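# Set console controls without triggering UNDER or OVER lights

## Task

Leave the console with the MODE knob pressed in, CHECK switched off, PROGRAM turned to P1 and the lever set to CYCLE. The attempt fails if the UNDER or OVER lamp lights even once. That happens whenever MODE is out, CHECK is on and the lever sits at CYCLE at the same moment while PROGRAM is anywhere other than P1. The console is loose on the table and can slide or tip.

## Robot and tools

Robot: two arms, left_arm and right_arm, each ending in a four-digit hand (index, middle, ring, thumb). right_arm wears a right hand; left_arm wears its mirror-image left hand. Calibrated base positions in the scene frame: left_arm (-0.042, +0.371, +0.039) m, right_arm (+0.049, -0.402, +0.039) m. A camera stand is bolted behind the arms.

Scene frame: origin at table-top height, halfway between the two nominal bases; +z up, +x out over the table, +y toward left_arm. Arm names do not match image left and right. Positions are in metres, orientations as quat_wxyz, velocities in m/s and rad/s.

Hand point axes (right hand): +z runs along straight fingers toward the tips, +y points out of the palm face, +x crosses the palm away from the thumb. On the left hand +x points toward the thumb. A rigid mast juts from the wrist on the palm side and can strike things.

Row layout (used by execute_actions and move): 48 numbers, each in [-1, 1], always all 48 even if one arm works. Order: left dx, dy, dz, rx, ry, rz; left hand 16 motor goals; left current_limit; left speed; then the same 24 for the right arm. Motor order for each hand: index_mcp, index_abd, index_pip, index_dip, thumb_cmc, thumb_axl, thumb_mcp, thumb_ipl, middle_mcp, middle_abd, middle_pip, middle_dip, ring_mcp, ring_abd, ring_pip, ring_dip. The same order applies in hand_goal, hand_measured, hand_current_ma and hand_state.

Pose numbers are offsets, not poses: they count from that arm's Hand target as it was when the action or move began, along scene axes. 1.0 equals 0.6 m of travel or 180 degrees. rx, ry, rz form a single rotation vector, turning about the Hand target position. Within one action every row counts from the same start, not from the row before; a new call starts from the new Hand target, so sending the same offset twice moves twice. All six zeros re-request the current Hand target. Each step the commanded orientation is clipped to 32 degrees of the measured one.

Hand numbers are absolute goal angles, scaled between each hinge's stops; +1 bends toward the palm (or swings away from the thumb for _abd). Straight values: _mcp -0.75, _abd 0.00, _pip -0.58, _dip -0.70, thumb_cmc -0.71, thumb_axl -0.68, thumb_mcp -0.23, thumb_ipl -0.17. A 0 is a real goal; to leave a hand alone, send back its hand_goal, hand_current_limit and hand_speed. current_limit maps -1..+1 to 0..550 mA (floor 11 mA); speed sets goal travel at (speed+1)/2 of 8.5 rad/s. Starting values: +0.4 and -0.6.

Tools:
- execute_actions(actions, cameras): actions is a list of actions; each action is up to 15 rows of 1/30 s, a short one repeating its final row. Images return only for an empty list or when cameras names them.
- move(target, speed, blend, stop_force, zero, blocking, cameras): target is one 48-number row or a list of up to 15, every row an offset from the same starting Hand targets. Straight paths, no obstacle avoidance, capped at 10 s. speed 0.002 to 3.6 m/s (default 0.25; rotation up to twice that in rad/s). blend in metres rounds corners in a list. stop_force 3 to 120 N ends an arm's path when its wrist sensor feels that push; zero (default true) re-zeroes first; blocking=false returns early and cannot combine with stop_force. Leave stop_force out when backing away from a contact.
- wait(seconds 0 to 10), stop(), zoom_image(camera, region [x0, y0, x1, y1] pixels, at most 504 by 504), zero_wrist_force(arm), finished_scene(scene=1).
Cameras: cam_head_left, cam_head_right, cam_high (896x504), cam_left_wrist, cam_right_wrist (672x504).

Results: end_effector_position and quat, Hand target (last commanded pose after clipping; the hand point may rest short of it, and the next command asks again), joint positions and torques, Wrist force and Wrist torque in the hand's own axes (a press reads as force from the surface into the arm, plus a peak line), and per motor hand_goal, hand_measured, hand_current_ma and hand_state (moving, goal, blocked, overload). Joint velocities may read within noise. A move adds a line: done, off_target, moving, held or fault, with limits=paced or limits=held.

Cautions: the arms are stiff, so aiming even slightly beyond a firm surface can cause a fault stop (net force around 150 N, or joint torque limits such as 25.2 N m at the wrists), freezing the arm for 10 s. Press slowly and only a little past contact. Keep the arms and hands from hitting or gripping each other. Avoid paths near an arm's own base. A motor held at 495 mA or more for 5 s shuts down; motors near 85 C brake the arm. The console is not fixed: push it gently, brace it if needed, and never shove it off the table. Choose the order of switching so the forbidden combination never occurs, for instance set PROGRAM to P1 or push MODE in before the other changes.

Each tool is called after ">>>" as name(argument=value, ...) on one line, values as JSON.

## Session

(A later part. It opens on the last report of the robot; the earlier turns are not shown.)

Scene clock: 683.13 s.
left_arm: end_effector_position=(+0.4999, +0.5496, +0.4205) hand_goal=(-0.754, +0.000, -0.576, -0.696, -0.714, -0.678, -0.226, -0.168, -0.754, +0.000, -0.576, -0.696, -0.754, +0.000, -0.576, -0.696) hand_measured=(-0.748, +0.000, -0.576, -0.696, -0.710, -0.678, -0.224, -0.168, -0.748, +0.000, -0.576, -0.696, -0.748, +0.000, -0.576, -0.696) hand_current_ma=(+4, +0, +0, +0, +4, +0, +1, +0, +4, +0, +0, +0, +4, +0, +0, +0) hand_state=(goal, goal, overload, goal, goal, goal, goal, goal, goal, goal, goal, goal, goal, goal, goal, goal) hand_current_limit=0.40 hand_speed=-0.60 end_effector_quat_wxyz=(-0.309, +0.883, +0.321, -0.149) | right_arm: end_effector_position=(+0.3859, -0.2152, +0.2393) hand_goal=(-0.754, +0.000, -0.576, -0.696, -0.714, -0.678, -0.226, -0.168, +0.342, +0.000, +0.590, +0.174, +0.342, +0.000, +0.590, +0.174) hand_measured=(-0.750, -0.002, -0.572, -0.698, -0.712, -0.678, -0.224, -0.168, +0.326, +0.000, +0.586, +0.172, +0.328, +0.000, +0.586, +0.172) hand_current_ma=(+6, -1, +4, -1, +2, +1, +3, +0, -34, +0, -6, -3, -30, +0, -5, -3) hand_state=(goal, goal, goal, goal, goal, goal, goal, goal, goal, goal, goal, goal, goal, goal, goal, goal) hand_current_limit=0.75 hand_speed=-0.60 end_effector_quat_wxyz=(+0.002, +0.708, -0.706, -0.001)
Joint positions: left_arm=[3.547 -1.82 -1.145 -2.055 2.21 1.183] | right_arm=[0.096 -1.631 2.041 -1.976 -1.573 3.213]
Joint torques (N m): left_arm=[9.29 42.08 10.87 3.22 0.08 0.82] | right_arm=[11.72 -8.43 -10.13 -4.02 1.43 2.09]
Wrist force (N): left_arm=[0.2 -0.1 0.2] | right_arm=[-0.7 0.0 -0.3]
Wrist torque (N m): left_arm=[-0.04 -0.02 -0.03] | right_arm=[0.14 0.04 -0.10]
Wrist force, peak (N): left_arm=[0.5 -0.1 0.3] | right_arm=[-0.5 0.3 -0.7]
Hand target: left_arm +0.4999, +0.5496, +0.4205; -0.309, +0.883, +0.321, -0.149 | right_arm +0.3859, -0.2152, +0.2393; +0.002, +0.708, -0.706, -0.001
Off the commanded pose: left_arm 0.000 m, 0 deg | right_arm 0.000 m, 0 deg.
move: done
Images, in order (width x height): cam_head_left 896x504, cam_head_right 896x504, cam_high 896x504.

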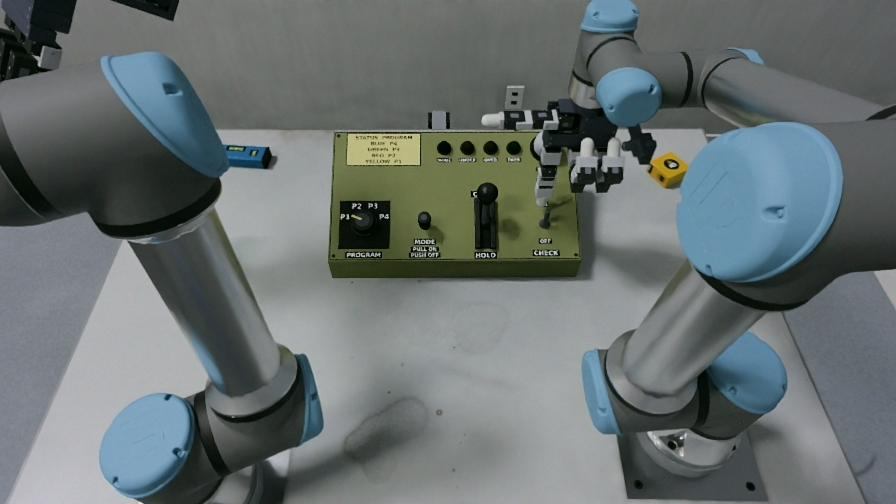

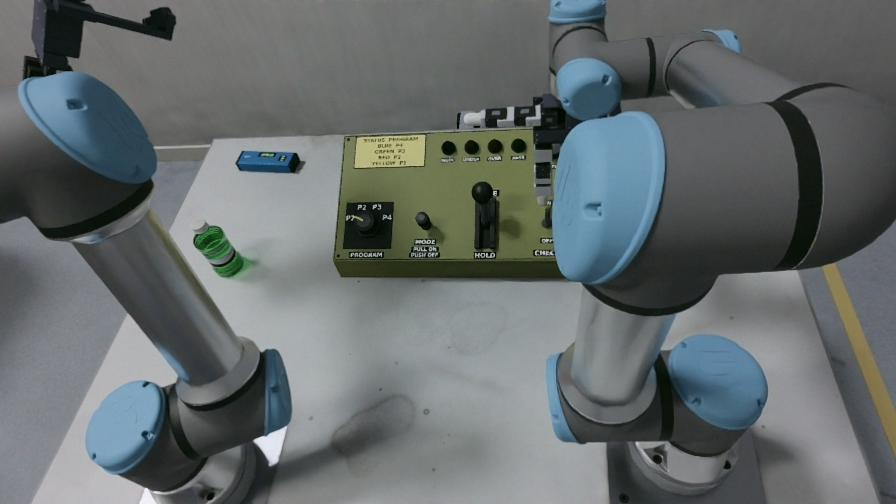

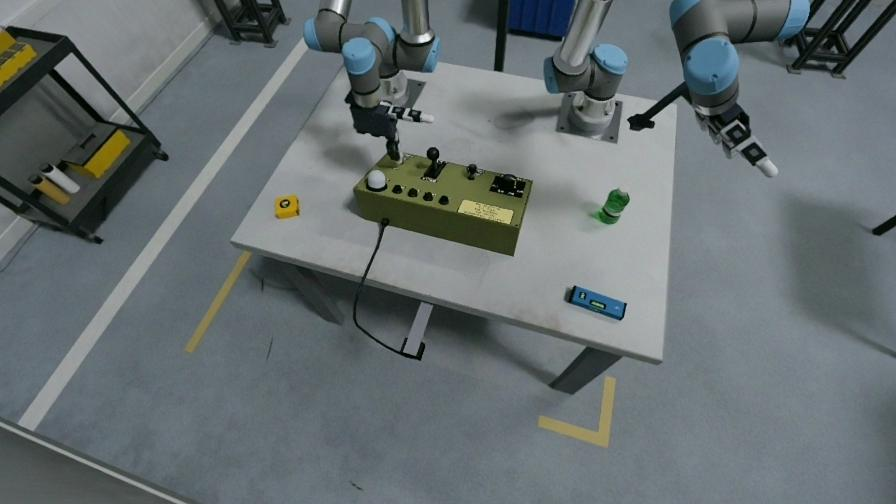

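>>> move(target=[0,0,0,0,0,0,-0.754,0,-0.576,-0.696,-0.714,-0.678,-0.226,-0.168,-0.754,0,-0.576,-0.696,-0.754,0,-0.576,-0.696,0.4,-0.6,-0.08,-0.01,-0.0117,0,0,0,-0.754,0,-0.576,-0.696,-0.714,-0.678,-0.226,-0.168,0.342,0,0.59,0.174,0.342,0,0.59,0.174,0.75,-0.6], speed=0.04, stop_force=10, cameras=["cam_head_left","cam_high"])

>>> zoom_image(camera="cam_high", region=[370, 100, 450, 190])

>>> zoom_image(camera="cam_head_left", region=[500, 160, 600, 270])

Scene clock: 704.57 s.
left_arm: end_effector_position=(+0.4999, +0.5496, +0.4205) hand_goal=(-0.754, +0.000, -0.576, -0.696, -0.714, -0.678, -0.226, -0.168, -0.754, +0.000, -0.576, -0.696, -0.754, +0.000, -0.576, -0.696) hand_measured=(-0.748, +0.000, -0.576, -0.696, -0.710, -0.678, -0.224, -0.168, -0.748, +0.000, -0.576, -0.696, -0.748, +0.000, -0.576, -0.696) hand_current_ma=(+4, +0, +0, +0, +4, +0, +1, +0, +4, +0, +0, +0, +4, +0, +0, +0) hand_state=(goal, goal, overload, goal, goal, goal, goal, goal, goal, goal, goal, goal, goal, goal, goal, goal) hand_current_limit=0.40 hand_speed=-0.60 end_effector_quat_wxyz=(-0.309, +0.883, +0.321, -0.149) | right_arm: end_effector_position=(+0.3380, -0.2212, +0.2323) hand_goal=(-0.754, +0.000, -0.576, -0.696, -0.714, -0.678, -0.226, -0.168, +0.342, +0.000, +0.590, +0.174, +0.342, +0.000, +0.590, +0.174) hand_measured=(-0.894, -0.044, -0.664, -0.734, -0.712, -0.678, -0.224, -0.168, +0.326, +0.000, +0.586, +0.172, +0.328, +0.000, +0.586, +0.172) hand_current_ma=(-481, -94, -287, -97, +2, +1, +3, +0, -34, +0, -6, -3, -30, +0, -5, -3) hand_state=(blocked, blocked, blocked, blocked, goal, goal, goal, goal, goal, goal, goal, goal, goal, goal, goal, goal) hand_current_limit=0.75 hand_speed=-0.60 end_effector_quat_wxyz=(+0.002, +0.708, -0.706, -0.001)
Joint positions: left_arm=[3.547 -1.82 -1.145 -2.055 2.21 1.183] | right_arm=[0.09 -1.746 2.16 -1.98 -1.573 3.206]
Joint torques (N m): left_arm=[8.48 41.54 10.16 3.31 0.29 0.7] | right_arm=[-8.49 -24.57 -5.13 1.97 0.47 -2.19]
Wrist force (N): left_arm=[0.3 0.0 0.1] | right_arm=[-3.0 -6.7 -4.0]
Wrist torque (N m): left_arm=[-0.01 -0.04 -0.03] | right_arm=[1.04 -0.39 -0.15]
Wrist force, peak (N): left_arm=[0.6 -0.2 0.0] | right_arm=[-2.8 -6.7 -5.7]
Hand target: left_arm +0.4999, +0.5496, +0.4205; -0.309, +0.883, +0.321, -0.149 | right_arm +0.3379, -0.2212, +0.2323; +0.002, +0.708, -0.706, -0.001
Off the commanded pose: left_arm 0.000 m, 0 deg | right_arm 0.000 m, 0 deg.
move: done
Images, in order (width x height): cam_head_left 896x504, cam_high 896x504.

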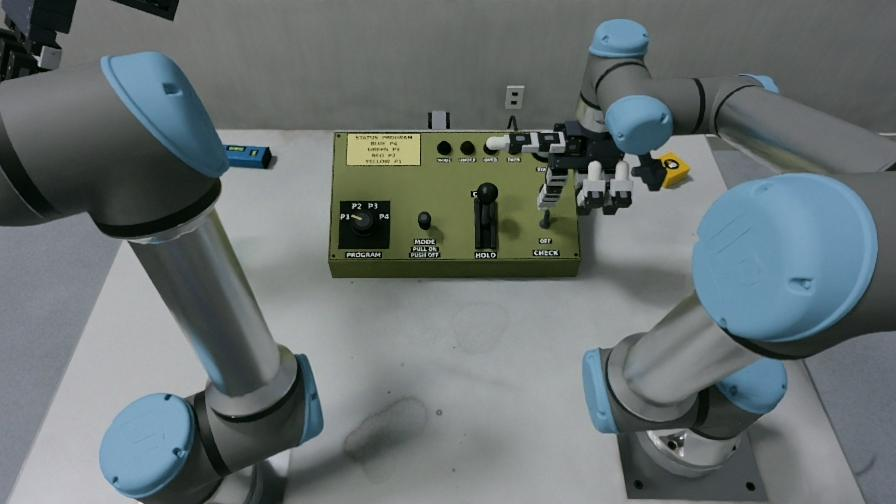

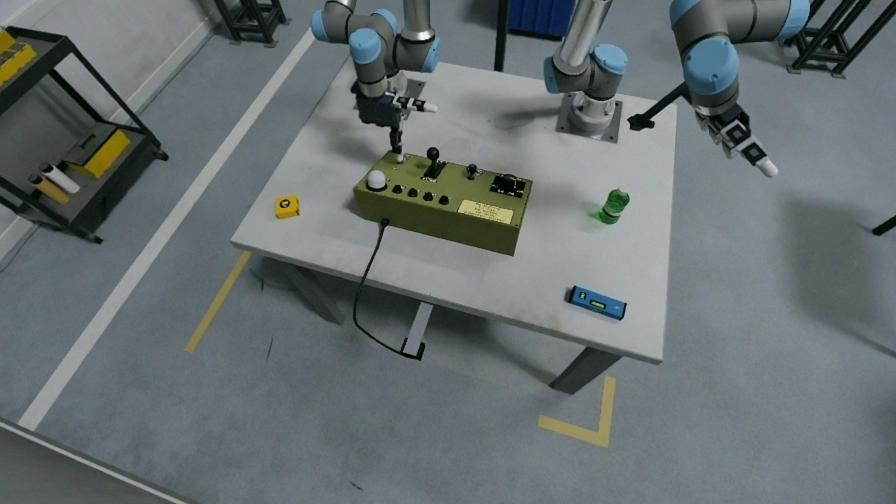

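Scaled by 5.600.

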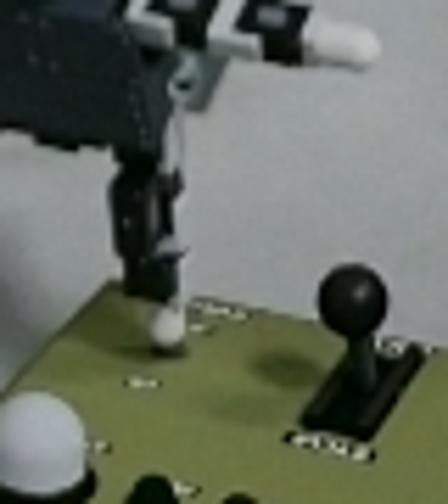

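Scaled by 4.582.

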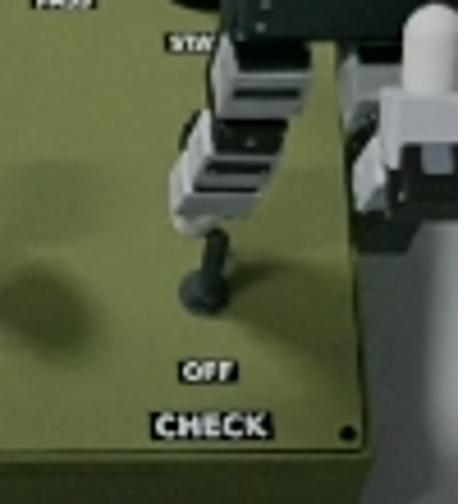

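>>> move(target=[[0,0,0,0,0,0,-0.754,0,-0.576,-0.696,-0.714,-0.678,-0.226,-0.168,-0.754,0,-0.576,-0.696,-0.754,0,-0.576,-0.696,0.4,-0.6,0.0617,0,0.021,0,0,0,-0.754,0,-0.576,-0.696,-0.714,-0.678,-0.226,-0.168,0.342,0,0.59,0.174,0.342,0,0.59,0.174,0.75,-0.6],[0,0,0,0,0,0,-0.754,0,-0.576,-0.696,-0.714,-0.678,-0.226,-0.168,-0.754,0,-0.576,-0.696,-0.754,0,-0.576,-0.696,0.4,-0.6,0.1035,-0.0013,0.213,0,-0.138,0,0.548,0,0.956,-0.768,-0.714,-0.678,-0.226,-0.168,0.548,0,0.956,-0.768,0.548,0,0.956,-0.768,0.75,-0.6],[0,0,0,0,0,0,-0.754,0,-0.576,-0.696,-0.714,-0.678,-0.226,-0.168,-0.754,0,-0.576,-0.696,-0.754,0,-0.576,-0.696,0.4,-0.6,0.195,-0.0013,-0.054,0,-0.138,0,0.548,0,0.956,-0.768,-0.714,-0.678,-0.226,-0.168,0.548,0,0.956,-0.768,0.548,0,0.956,-0.768,0.75,-0.6]], speed=[0.1,0.2,0.15], blend=[0.01,0,0], cameras=["cam_head_left","cam_head_right","cam_high","cam_right_wrist"])

>>> zoom_image(camera="cam_high", region=[350, 90, 450, 200])

>>> zoom_image(camera="cam_head_left", region=[480, 120, 620, 270])

>>> zoom_image(camera="cam_head_right", region=[480, 120, 620, 270])

Scene clock: 880.23 s.
left_arm: end_effector_position=(+0.4999, +0.5496, +0.4205) hand_goal=(-0.754, +0.000, -0.576, -0.696, -0.714, -0.678, -0.226, -0.168, -0.754, +0.000, -0.576, -0.696, -0.754, +0.000, -0.576, -0.696) hand_measured=(-0.748, +0.000, -0.576, -0.696, -0.710, -0.678, -0.224, -0.168, -0.748, +0.000, -0.576, -0.696, -0.748, +0.000, -0.576, -0.696) hand_current_ma=(+4, +0, +0, +0, +4, +0, +1, +0, +4, +0, +0, +0, +4, +0, +0, +0) hand_state=(goal, goal, overload, goal, goal, goal, goal, goal, goal, goal, goal, goal, goal, goal, goal, goal) hand_current_limit=0.40 hand_speed=-0.60 end_effector_quat_wxyz=(-0.309, +0.883, +0.321, -0.149) | right_arm: end_effector_position=(+0.4549, -0.2220, +0.2000) hand_goal=(+0.548, +0.000, +0.956, -0.768, -0.714, -0.678, -0.226, -0.168, +0.548, +0.000, +0.956, -0.768, +0.548, +0.000, +0.956, -0.768) hand_measured=(+0.532, -0.002, +0.952, -0.766, -0.712, -0.678, -0.224, -0.168, +0.532, +0.000, +0.952, -0.766, +0.532, +0.000, +0.952, -0.764) hand_current_ma=(-30, -3, -5, +3, +2, +1, +4, +0, -35, +0, -5, +3, -31, +0, -4, +4) hand_state=(goal, goal, goal, goal, goal, goal, goal, goal, goal, goal, goal, goal, goal, goal, goal, goal) hand_current_limit=0.75 hand_speed=-0.60 end_effector_quat_wxyz=(-0.150, +0.691, -0.690, +0.152)
Joint positions: left_arm=[3.547 -1.82 -1.145 -2.055 2.21 1.183] | right_arm=[0.086 -1.61 2.215 -2.604 -1.599 3.196]
Joint torques (N m): left_arm=[8.5 42.63 10.48 3.22 0.14 0.7] | right_arm=[12.88 -4.99 -9.88 -4.54 -1.45 1.89]
Wrist force (N): left_arm=[0.2 0.2 0.0] | right_arm=[-0.6 -0.9 0.2]
Wrist torque (N m): left_arm=[0.01 -0.03 -0.03] | right_arm=[0.27 -0.01 -0.06]
Wrist force, peak (N): left_arm=[0.5 0.0 0.4] | right_arm=[-3.3 -7.1 -4.8]
Hand target: left_arm +0.4999, +0.5496, +0.4205; -0.309, +0.883, +0.321, -0.149 | right_arm +0.4549, -0.2220, +0.1999; -0.150, +0.691, -0.690, +0.152
Off the commanded pose: left_arm 0.000 m, 0 deg | right_arm 0.000 m, 0 deg.
move: done
Images, in order (width x height): cam_head_left 896x504, cam_head_right 896x504, cam_high 896x504, cam_right_wrist 672x504.

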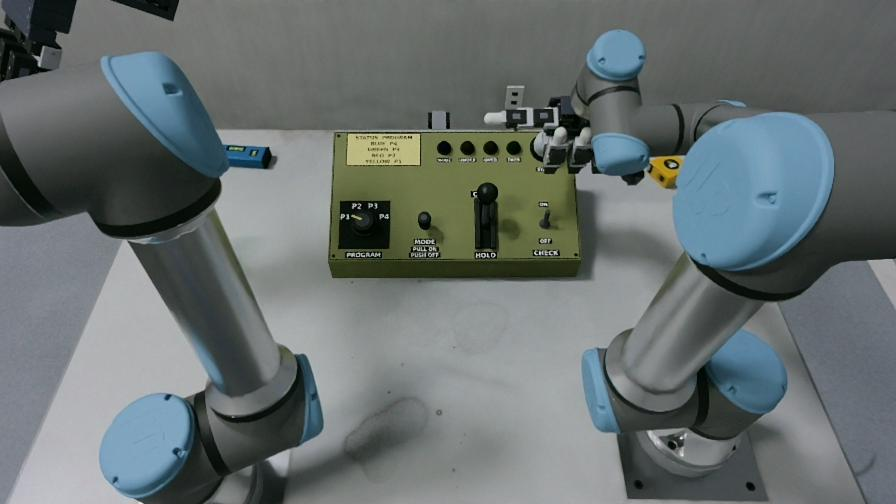

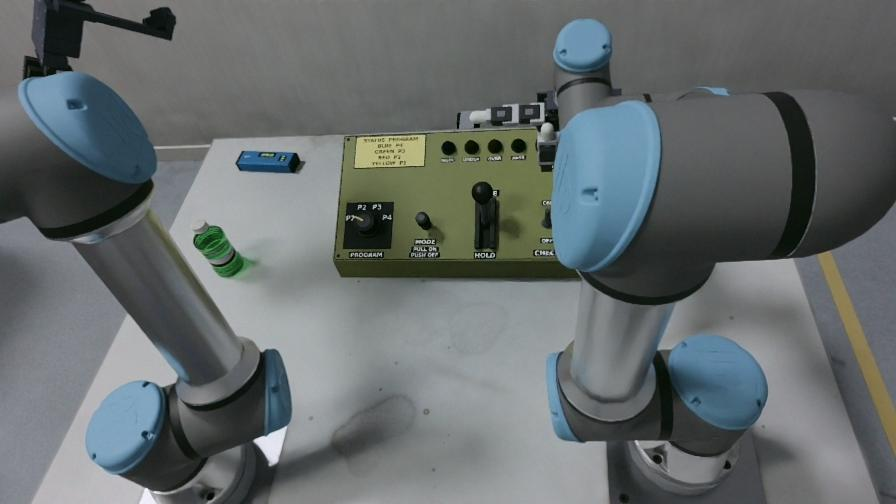

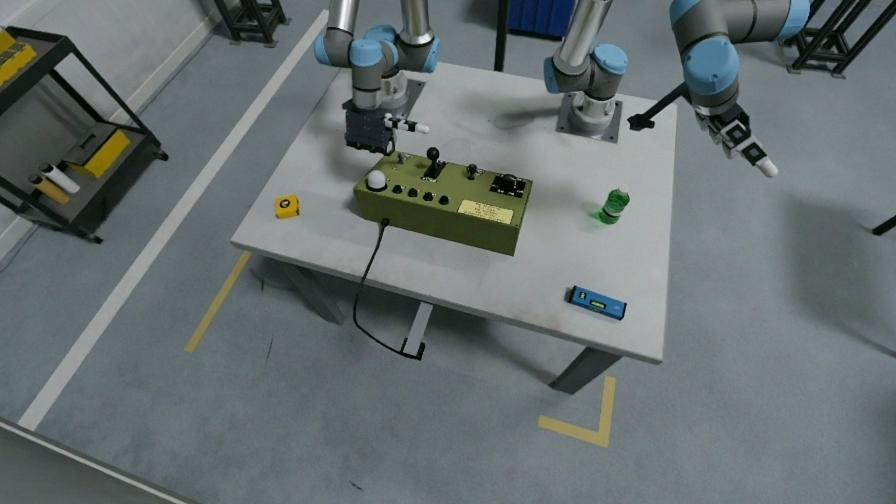

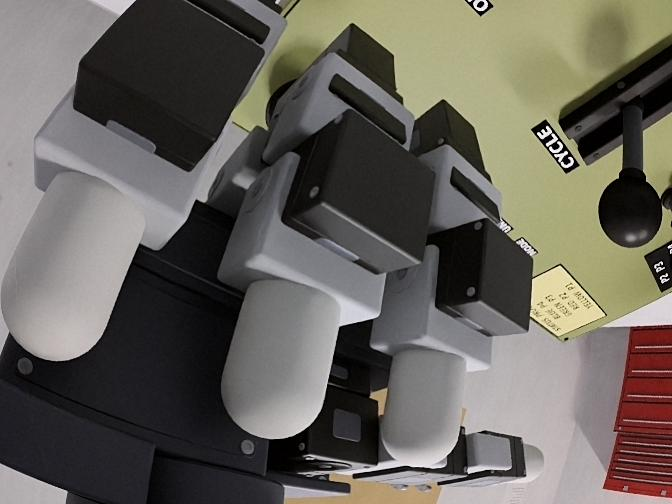

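Scaled by 4.582.

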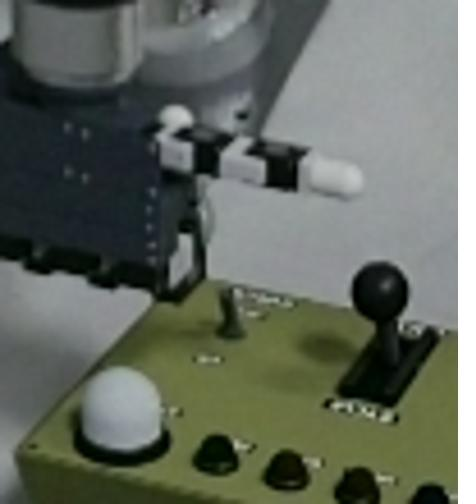

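Scaled by 3.360.

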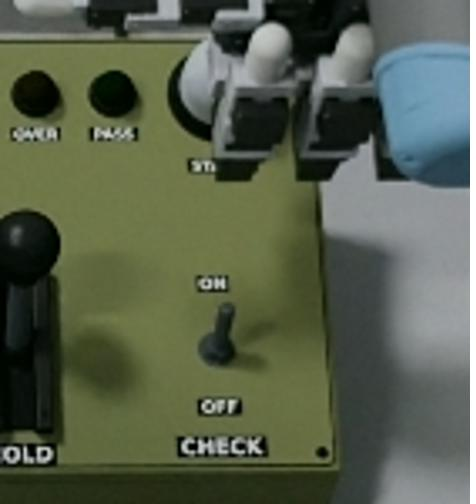

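Scaled by 3.360.

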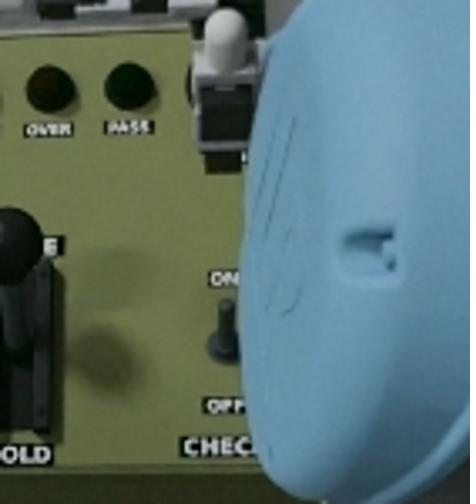

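>>> move(target=[0,0,0,0,0,0,-0.754,0,-0.576,-0.696,-0.714,-0.678,-0.226,-0.168,-0.754,0,-0.576,-0.696,-0.754,0,-0.576,-0.696,0.4,-0.6,0,0,-0.175,0,0,0,0.548,0,0.956,-0.768,-0.714,-0.678,-0.226,-0.168,0.548,0,0.956,-0.768,0.548,0,0.956,-0.768,0.75,-0.6], speed=0.06, stop_force=6, cameras=["cam_head_left","cam_high"])

>>> zoom_image(camera="cam_high", region=[350, 90, 450, 200])

>>> zoom_image(camera="cam_head_left", region=[480, 120, 620, 270])

Scene clock: 902.67 s.
left_arm: end_effector_position=(+0.4999, +0.5496, +0.4205) hand_goal=(-0.754, +0.000, -0.576, -0.696, -0.714, -0.678, -0.226, -0.168, -0.754, +0.000, -0.576, -0.696, -0.754, +0.000, -0.576, -0.696) hand_measured=(-0.748, +0.000, -0.576, -0.696, -0.710, -0.678, -0.224, -0.168, -0.748, +0.000, -0.576, -0.696, -0.748, +0.000, -0.576, -0.696) hand_current_ma=(+4, +0, +0, +0, +4, +0, +1, +0, +4, +0, +0, +0, +4, +0, +0, +0) hand_state=(goal, goal, overload, goal, goal, goal, goal, goal, goal, goal, goal, goal, goal, goal, goal, goal) hand_current_limit=0.40 hand_speed=-0.60 end_effector_quat_wxyz=(-0.309, +0.883, +0.321, -0.149) | right_arm: end_effector_position=(+0.4545, -0.2221, +0.1147) hand_goal=(+0.548, +0.000, +0.956, -0.768, -0.714, -0.678, -0.226, -0.168, +0.548, +0.000, +0.956, -0.768, +0.548, +0.000, +0.956, -0.768) hand_measured=(+0.544, -0.002, +0.952, -0.772, -0.712, -0.676, -0.224, -0.168, +0.544, +0.000, +0.952, -0.766, +0.532, +0.000, +0.952, -0.764) hand_current_ma=(-6, -2, -5, -4, +1, +1, +4, +0, -7, +0, -4, +3, -30, +0, -4, +4) hand_state=(goal, goal, goal, goal, goal, goal, goal, goal, goal, goal, goal, goal, goal, goal, goal, goal) hand_current_limit=0.75 hand_speed=-0.60 end_effector_quat_wxyz=(-0.149, +0.691, -0.690, +0.151)
Joint positions: left_arm=[3.547 -1.82 -1.145 -2.055 2.21 1.183] | right_arm=[0.086 -1.432 2.322 -2.887 -1.599 3.196]
Joint torques (N m): left_arm=[8.59 41.5 10.27 3.5 0.23 0.5] | right_arm=[9.92 -35.99 -26.87 -1.33 -1.42 -1.76]
Wrist force (N): left_arm=[0.2 -0.2 0.1] | right_arm=[-0.6 -1.3 0.4]
Wrist torque (N m): left_arm=[-0.05 -0.03 -0.02] | right_arm=[0.20 0.00 -0.10]
Wrist force, peak (N): left_arm=[0.5 -0.1 0.3] | right_arm=[4.1 -30.2 -66.6]
Hand target: left_arm +0.4999, +0.5496, +0.4205; -0.309, +0.883, +0.321, -0.149 | right_arm +0.4545, -0.2221, +0.1147; -0.149, +0.691, -0.690, +0.151 (not the last commanded pose)
Off the commanded pose: left_arm 0.000 m, 0 deg | right_arm 0.020 m, 0 deg.
move: contact (right_arm)
Images, in order (width x height): cam_head_left 896x504, cam_high 896x504.

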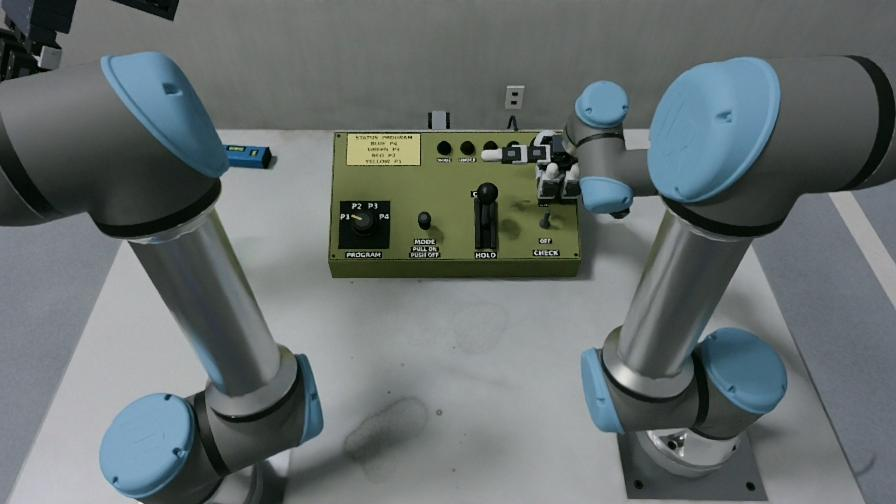

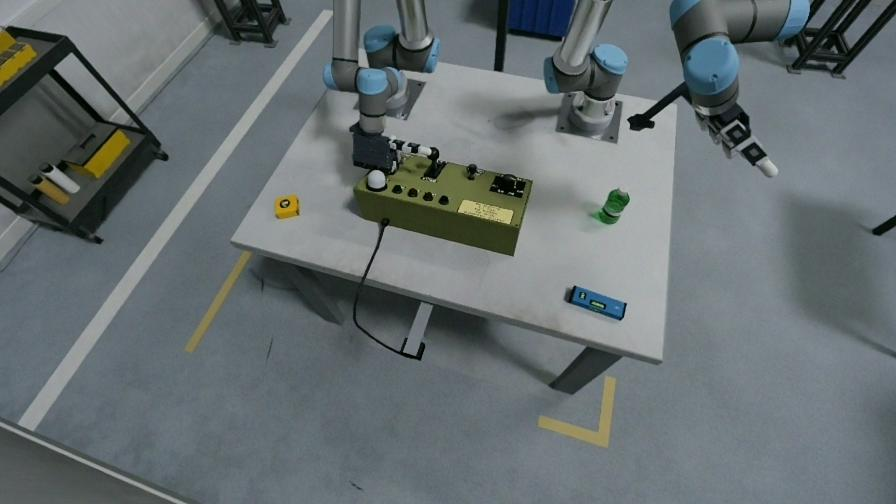

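Scaled by 4.582.

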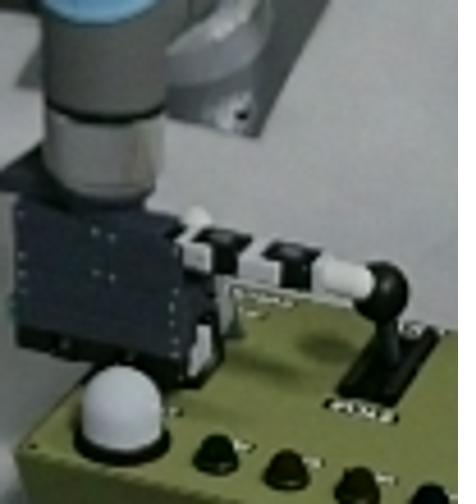

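Scaled by 3.360.

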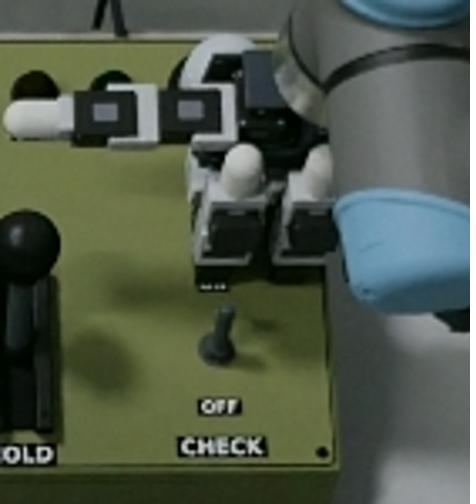

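>>> move(target=[[0,0,0,0,0,0,-0.754,0,-0.576,-0.696,-0.714,-0.678,-0.226,-0.168,-0.754,0,-0.576,-0.696,-0.754,0,-0.576,-0.696,0.4,-0.6,0,0,0.0117,0,0,0,0.548,0,0.956,-0.768,-0.714,-0.678,-0.226,-0.168,0.548,0,0.956,-0.768,0.548,0,0.956,-0.768,0.75,-0.6],[0,0,0,0,0,0,-0.754,0,-0.576,-0.696,-0.714,-0.678,-0.226,-0.168,-0.754,0,-0.576,-0.696,-0.754,0,-0.576,-0.696,0.4,-0.6,-0.075,0,-0.002,0,0,0,0.548,0,0.956,-0.768,-0.714,-0.678,-0.226,-0.168,0.548,0,0.956,-0.768,0.548,0,0.956,-0.768,0.75,-0.6]], speed=0.025, stop_force=18, cameras=["cam_head_left","cam_high"])

>>> zoom_image(camera="cam_high", region=[350, 90, 450, 200])

>>> zoom_image(camera="cam_head_left", region=[480, 120, 620, 270])

Scene clock: 942.57 s.
left_arm: end_effector_position=(+0.4999, +0.5496, +0.4205) hand_goal=(-0.754, +0.000, -0.576, -0.696, -0.714, -0.678, -0.226, -0.168, -0.754, +0.000, -0.576, -0.696, -0.754, +0.000, -0.576, -0.696) hand_measured=(-0.748, +0.000, -0.576, -0.696, -0.710, -0.678, -0.224, -0.168, -0.748, +0.000, -0.576, -0.696, -0.748, +0.000, -0.576, -0.696) hand_current_ma=(+4, +0, +0, +0, +4, +0, +1, +0, +4, +0, +0, +0, +4, +0, +0, +0) hand_state=(goal, goal, overload, goal, goal, goal, goal, goal, goal, goal, goal, goal, goal, goal, goal, goal) hand_current_limit=0.40 hand_speed=-0.60 end_effector_quat_wxyz=(-0.309, +0.883, +0.321, -0.149) | right_arm: end_effector_position=(+0.4111, -0.2221, +0.1138) hand_goal=(+0.548, +0.000, +0.956, -0.768, -0.714, -0.678, -0.226, -0.168, +0.548, +0.000, +0.956, -0.768, +0.548, +0.000, +0.956, -0.768) hand_measured=(+0.524, -0.002, +0.952, -0.772, -0.712, -0.676, -0.224, -0.168, +0.542, +0.000, +0.952, -0.766, +0.532, +0.000, +0.952, -0.764) hand_current_ma=(-56, -2, -5, -3, +2, +1, +4, +0, -7, +0, -4, +3, -30, +0, -4, +4) hand_state=(blocked, goal, goal, goal, goal, goal, goal, goal, goal, goal, goal, goal, goal, goal, goal, goal) hand_current_limit=0.75 hand_speed=-0.60 end_effector_quat_wxyz=(-0.149, +0.691, -0.690, +0.152)
Joint positions: left_arm=[3.547 -1.82 -1.145 -2.055 2.21 1.183] | right_arm=[0.093 -1.519 2.427 -2.906 -1.603 3.203]
Joint torques (N m): left_arm=[8.23 42.04 10.69 3.36 0.19 0.51] | right_arm=[-2.6 1.23 -15.61 2.07 0.53 -2.31]
Wrist force (N): left_arm=[0.2 0.2 0.1] | right_arm=[0.3 -19.6 -7.0]
Wrist torque (N m): left_arm=[0.00 -0.02 -0.04] | right_arm=[0.11 -0.16 0.10]
Wrist force, peak (N): left_arm=[0.6 0.1 -0.1] | right_arm=[-0.4 -23.9 -8.4]
Hand target: left_arm +0.4999, +0.5496, +0.4205; -0.309, +0.883, +0.321, -0.149 | right_arm +0.4112, -0.2221, +0.1138; -0.149, +0.691, -0.690, +0.152 (not the last commanded pose)
Off the commanded pose: left_arm 0.000 m, 0 deg | right_arm 0.002 m, 0 deg.
move: contact (right_arm); path passed 1 of 2 targets
Images, in order (width x height): cam_head_left 896x504, cam_high 896x504.

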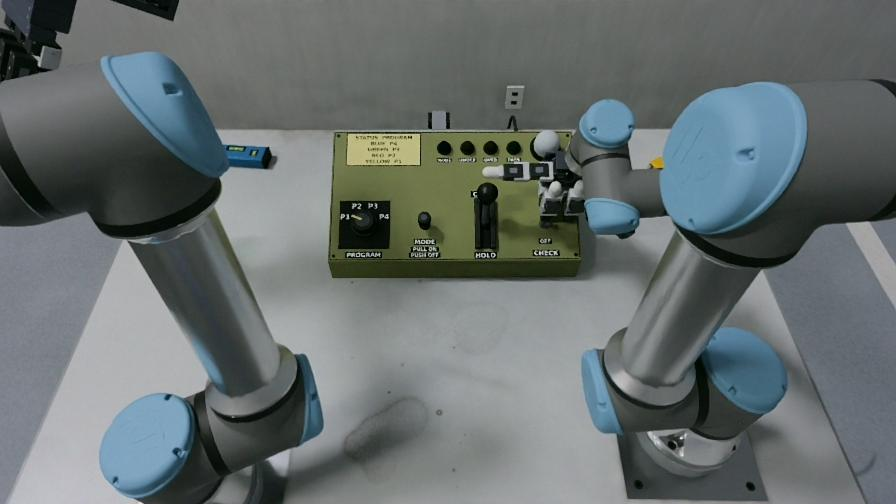

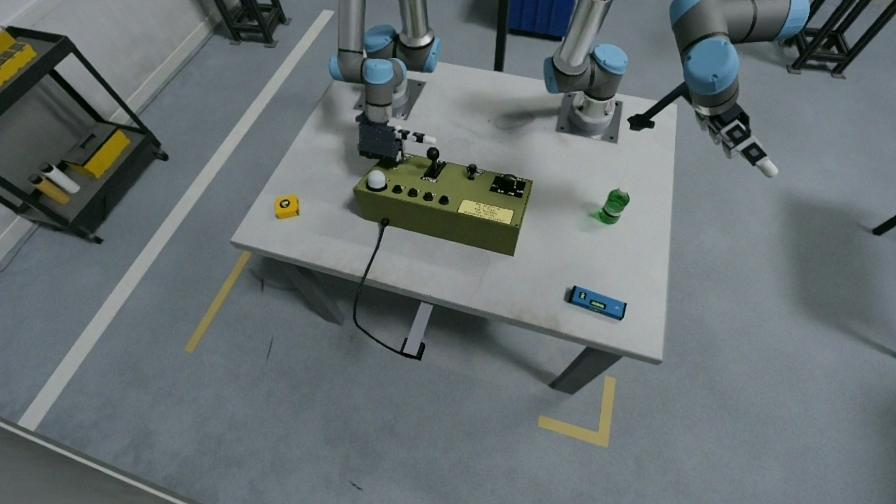

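Scaled by 4.582.

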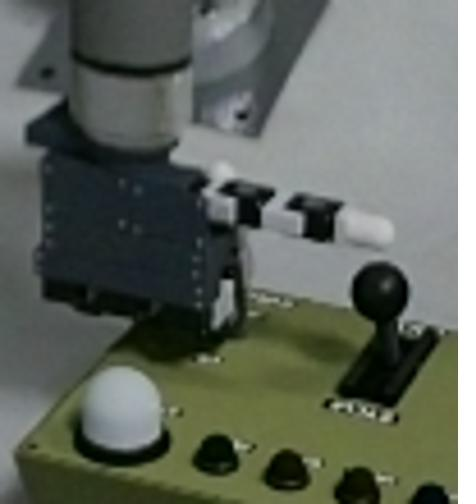

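Scaled by 3.360.

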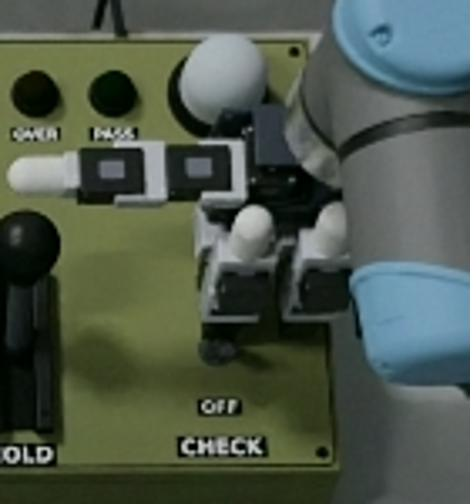

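>>> move(target=[[0,0,0,0,0,0,-0.754,0,-0.576,-0.696,-0.714,-0.678,-0.226,-0.168,-0.754,0,-0.576,-0.696,-0.754,0,-0.576,-0.696,0.4,-0.6,0.04,0,0.025,0,0,0,0.548,0,0.956,-0.768,-0.714,-0.678,-0.226,-0.168,0.548,0,0.956,-0.768,0.548,0,0.956,-0.768,0.75,-0.6],[0,0,0,0,0,0,-0.754,0,-0.576,-0.696,-0.714,-0.678,-0.226,-0.168,-0.754,0,-0.576,-0.696,-0.754,0,-0.576,-0.696,0.4,-0.6,0.05,0,0.16,0,0,0,0.548,0,0.956,-0.768,-0.714,-0.678,-0.226,-0.168,0.548,0,0.956,-0.768,0.548,0,0.956,-0.768,0.75,-0.6]], speed=0.1, blend=[0.01,0], cameras=["cam_head_left","cam_high","cam_head_right"])

>>> zoom_image(camera="cam_high", region=[350, 90, 450, 200])

>>> zoom_image(camera="cam_head_left", region=[480, 120, 620, 270])

>>> zoom_image(camera="cam_head_right", region=[480, 120, 620, 270])

Scene clock: 956.87 s.
left_arm: end_effector_position=(+0.4999, +0.5496, +0.4205) hand_goal=(-0.754, +0.000, -0.576, -0.696, -0.714, -0.678, -0.226, -0.168, -0.754, +0.000, -0.576, -0.696, -0.754, +0.000, -0.576, -0.696) hand_measured=(-0.748, +0.000, -0.576, -0.696, -0.710, -0.678, -0.224, -0.168, -0.748, +0.000, -0.576, -0.696, -0.748, +0.000, -0.576, -0.696) hand_current_ma=(+4, +0, +0, +0, +4, +0, +1, +0, +4, +0, +0, +0, +4, +0, +0, +0) hand_state=(goal, goal, overload, goal, goal, goal, goal, goal, goal, goal, goal, goal, goal, goal, goal, goal) hand_current_limit=0.40 hand_speed=-0.60 end_effector_quat_wxyz=(-0.309, +0.883, +0.321, -0.149) | right_arm: end_effector_position=(+0.4412, -0.2221, +0.2097) hand_goal=(+0.548, +0.000, +0.956, -0.768, -0.714, -0.678, -0.226, -0.168, +0.548, +0.000, +0.956, -0.768, +0.548, +0.000, +0.956, -0.768) hand_measured=(+0.532, -0.002, +0.952, -0.772, -0.712, -0.676, -0.224, -0.168, +0.542, +0.000, +0.952, -0.766, +0.532, +0.000, +0.952, -0.764) hand_current_ma=(-32, -2, -5, -3, +2, +1, +4, +0, -7, +0, -4, +3, -30, +0, -4, +4) hand_state=(goal, goal, goal, goal, goal, goal, goal, goal, goal, goal, goal, goal, goal, goal, goal, goal) hand_current_limit=0.75 hand_speed=-0.60 end_effector_quat_wxyz=(-0.149, +0.691, -0.690, +0.152) end_effector_velocity=(+0.000, +0.000, +0.000) end_effector_angular_velocity=(-0.001, +0.003, +0.001)
Joint positions: left_arm=[3.547 -1.82 -1.145 -2.055 2.21 1.183] | right_arm=[0.088 -1.659 2.23 -2.57 -1.6 3.198]
Joint velocities: left_arm=[within noise] | right_arm=[0 0 -0.002 0.005 0 -0.001]
Joint torques (N m): left_arm=[8.23 42.67 10.64 3.5 0.24 0.37] | right_arm=[-6.96 -28.86 -30.8 -1.22 1.16 -1.93]
Wrist force (N): left_arm=[0.1 -0.1 0.1] | right_arm=[0.0 -1.6 0.6]
Wrist torque (N m): left_arm=[-0.02 -0.02 -0.04] | right_arm=[0.14 -0.09 -0.01]
Wrist force, peak (N): left_arm=[0.6 0.0 0.1] | right_arm=[0.1 -20.1 -7.5]
Hand target: left_arm +0.4999, +0.5496, +0.4205; -0.309, +0.883, +0.321, -0.149 | right_arm +0.4412, -0.2221, +0.2098; -0.149, +0.691, -0.690, +0.152
Off the commanded pose: left_arm 0.000 m, 0 deg | right_arm 0.000 m, 0 deg.
move: done
Images, in order (width x height): cam_head_left 896x504, cam_head_right 896x504, cam_high 896x504.

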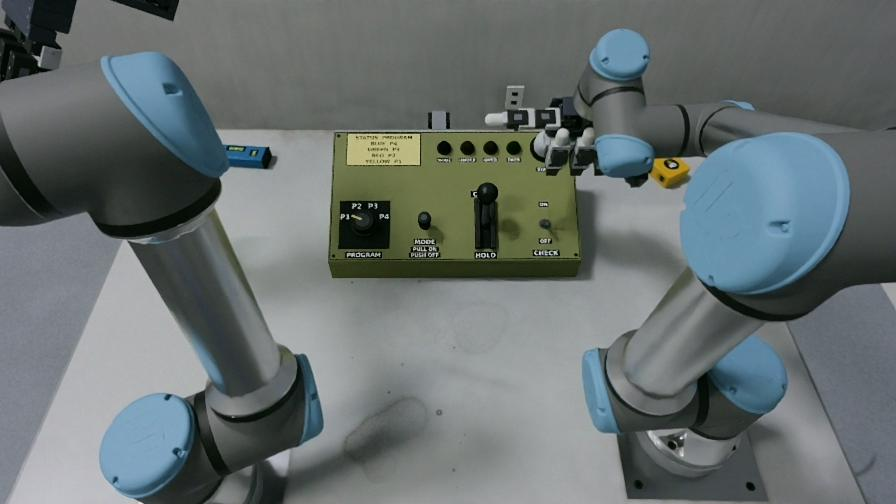

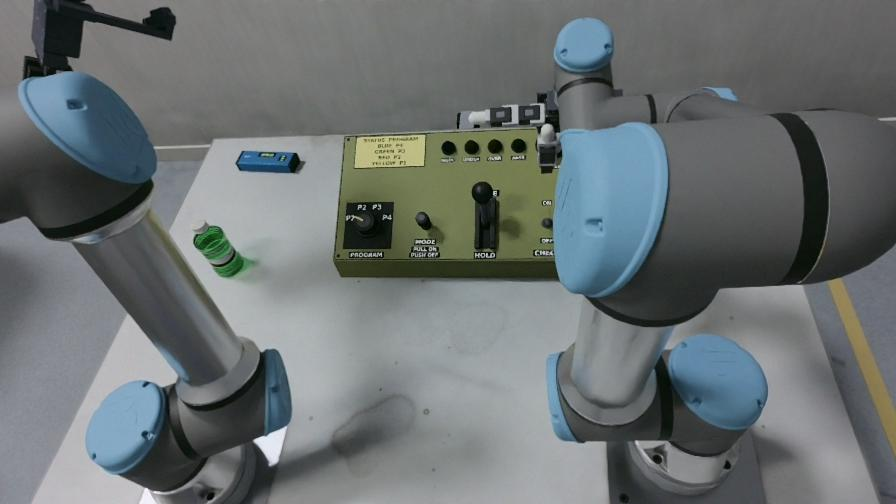

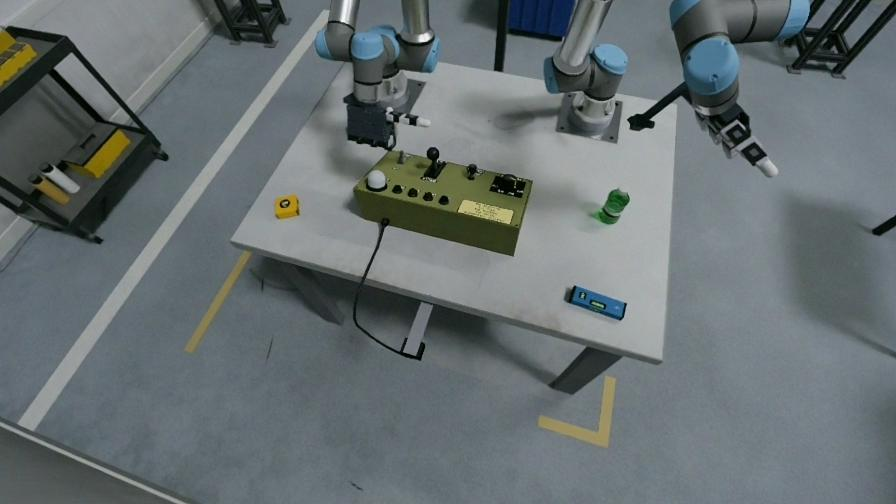

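Scaled by 4.582.

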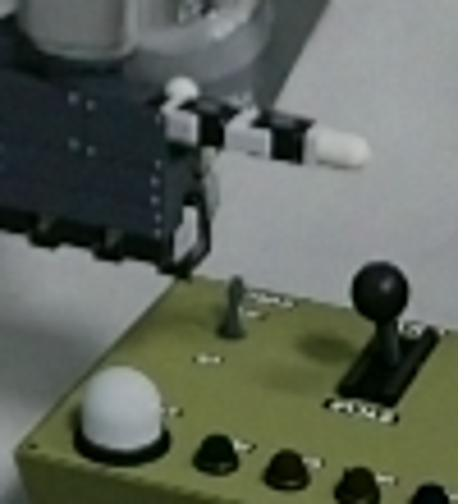

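Scaled by 3.360.

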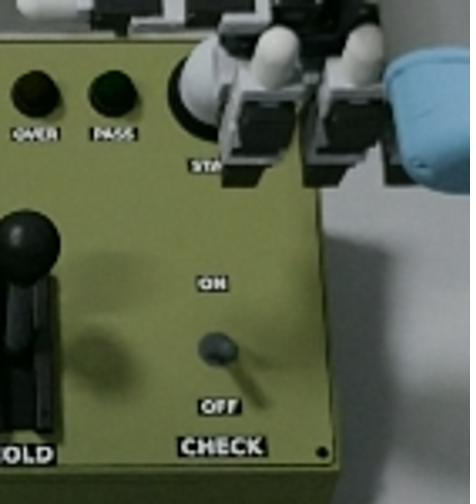

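Scaled by 3.360.

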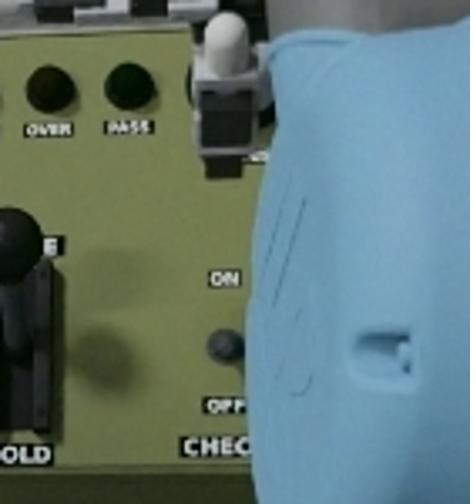

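>>> finished_scene()

The scene is finished: the task was done.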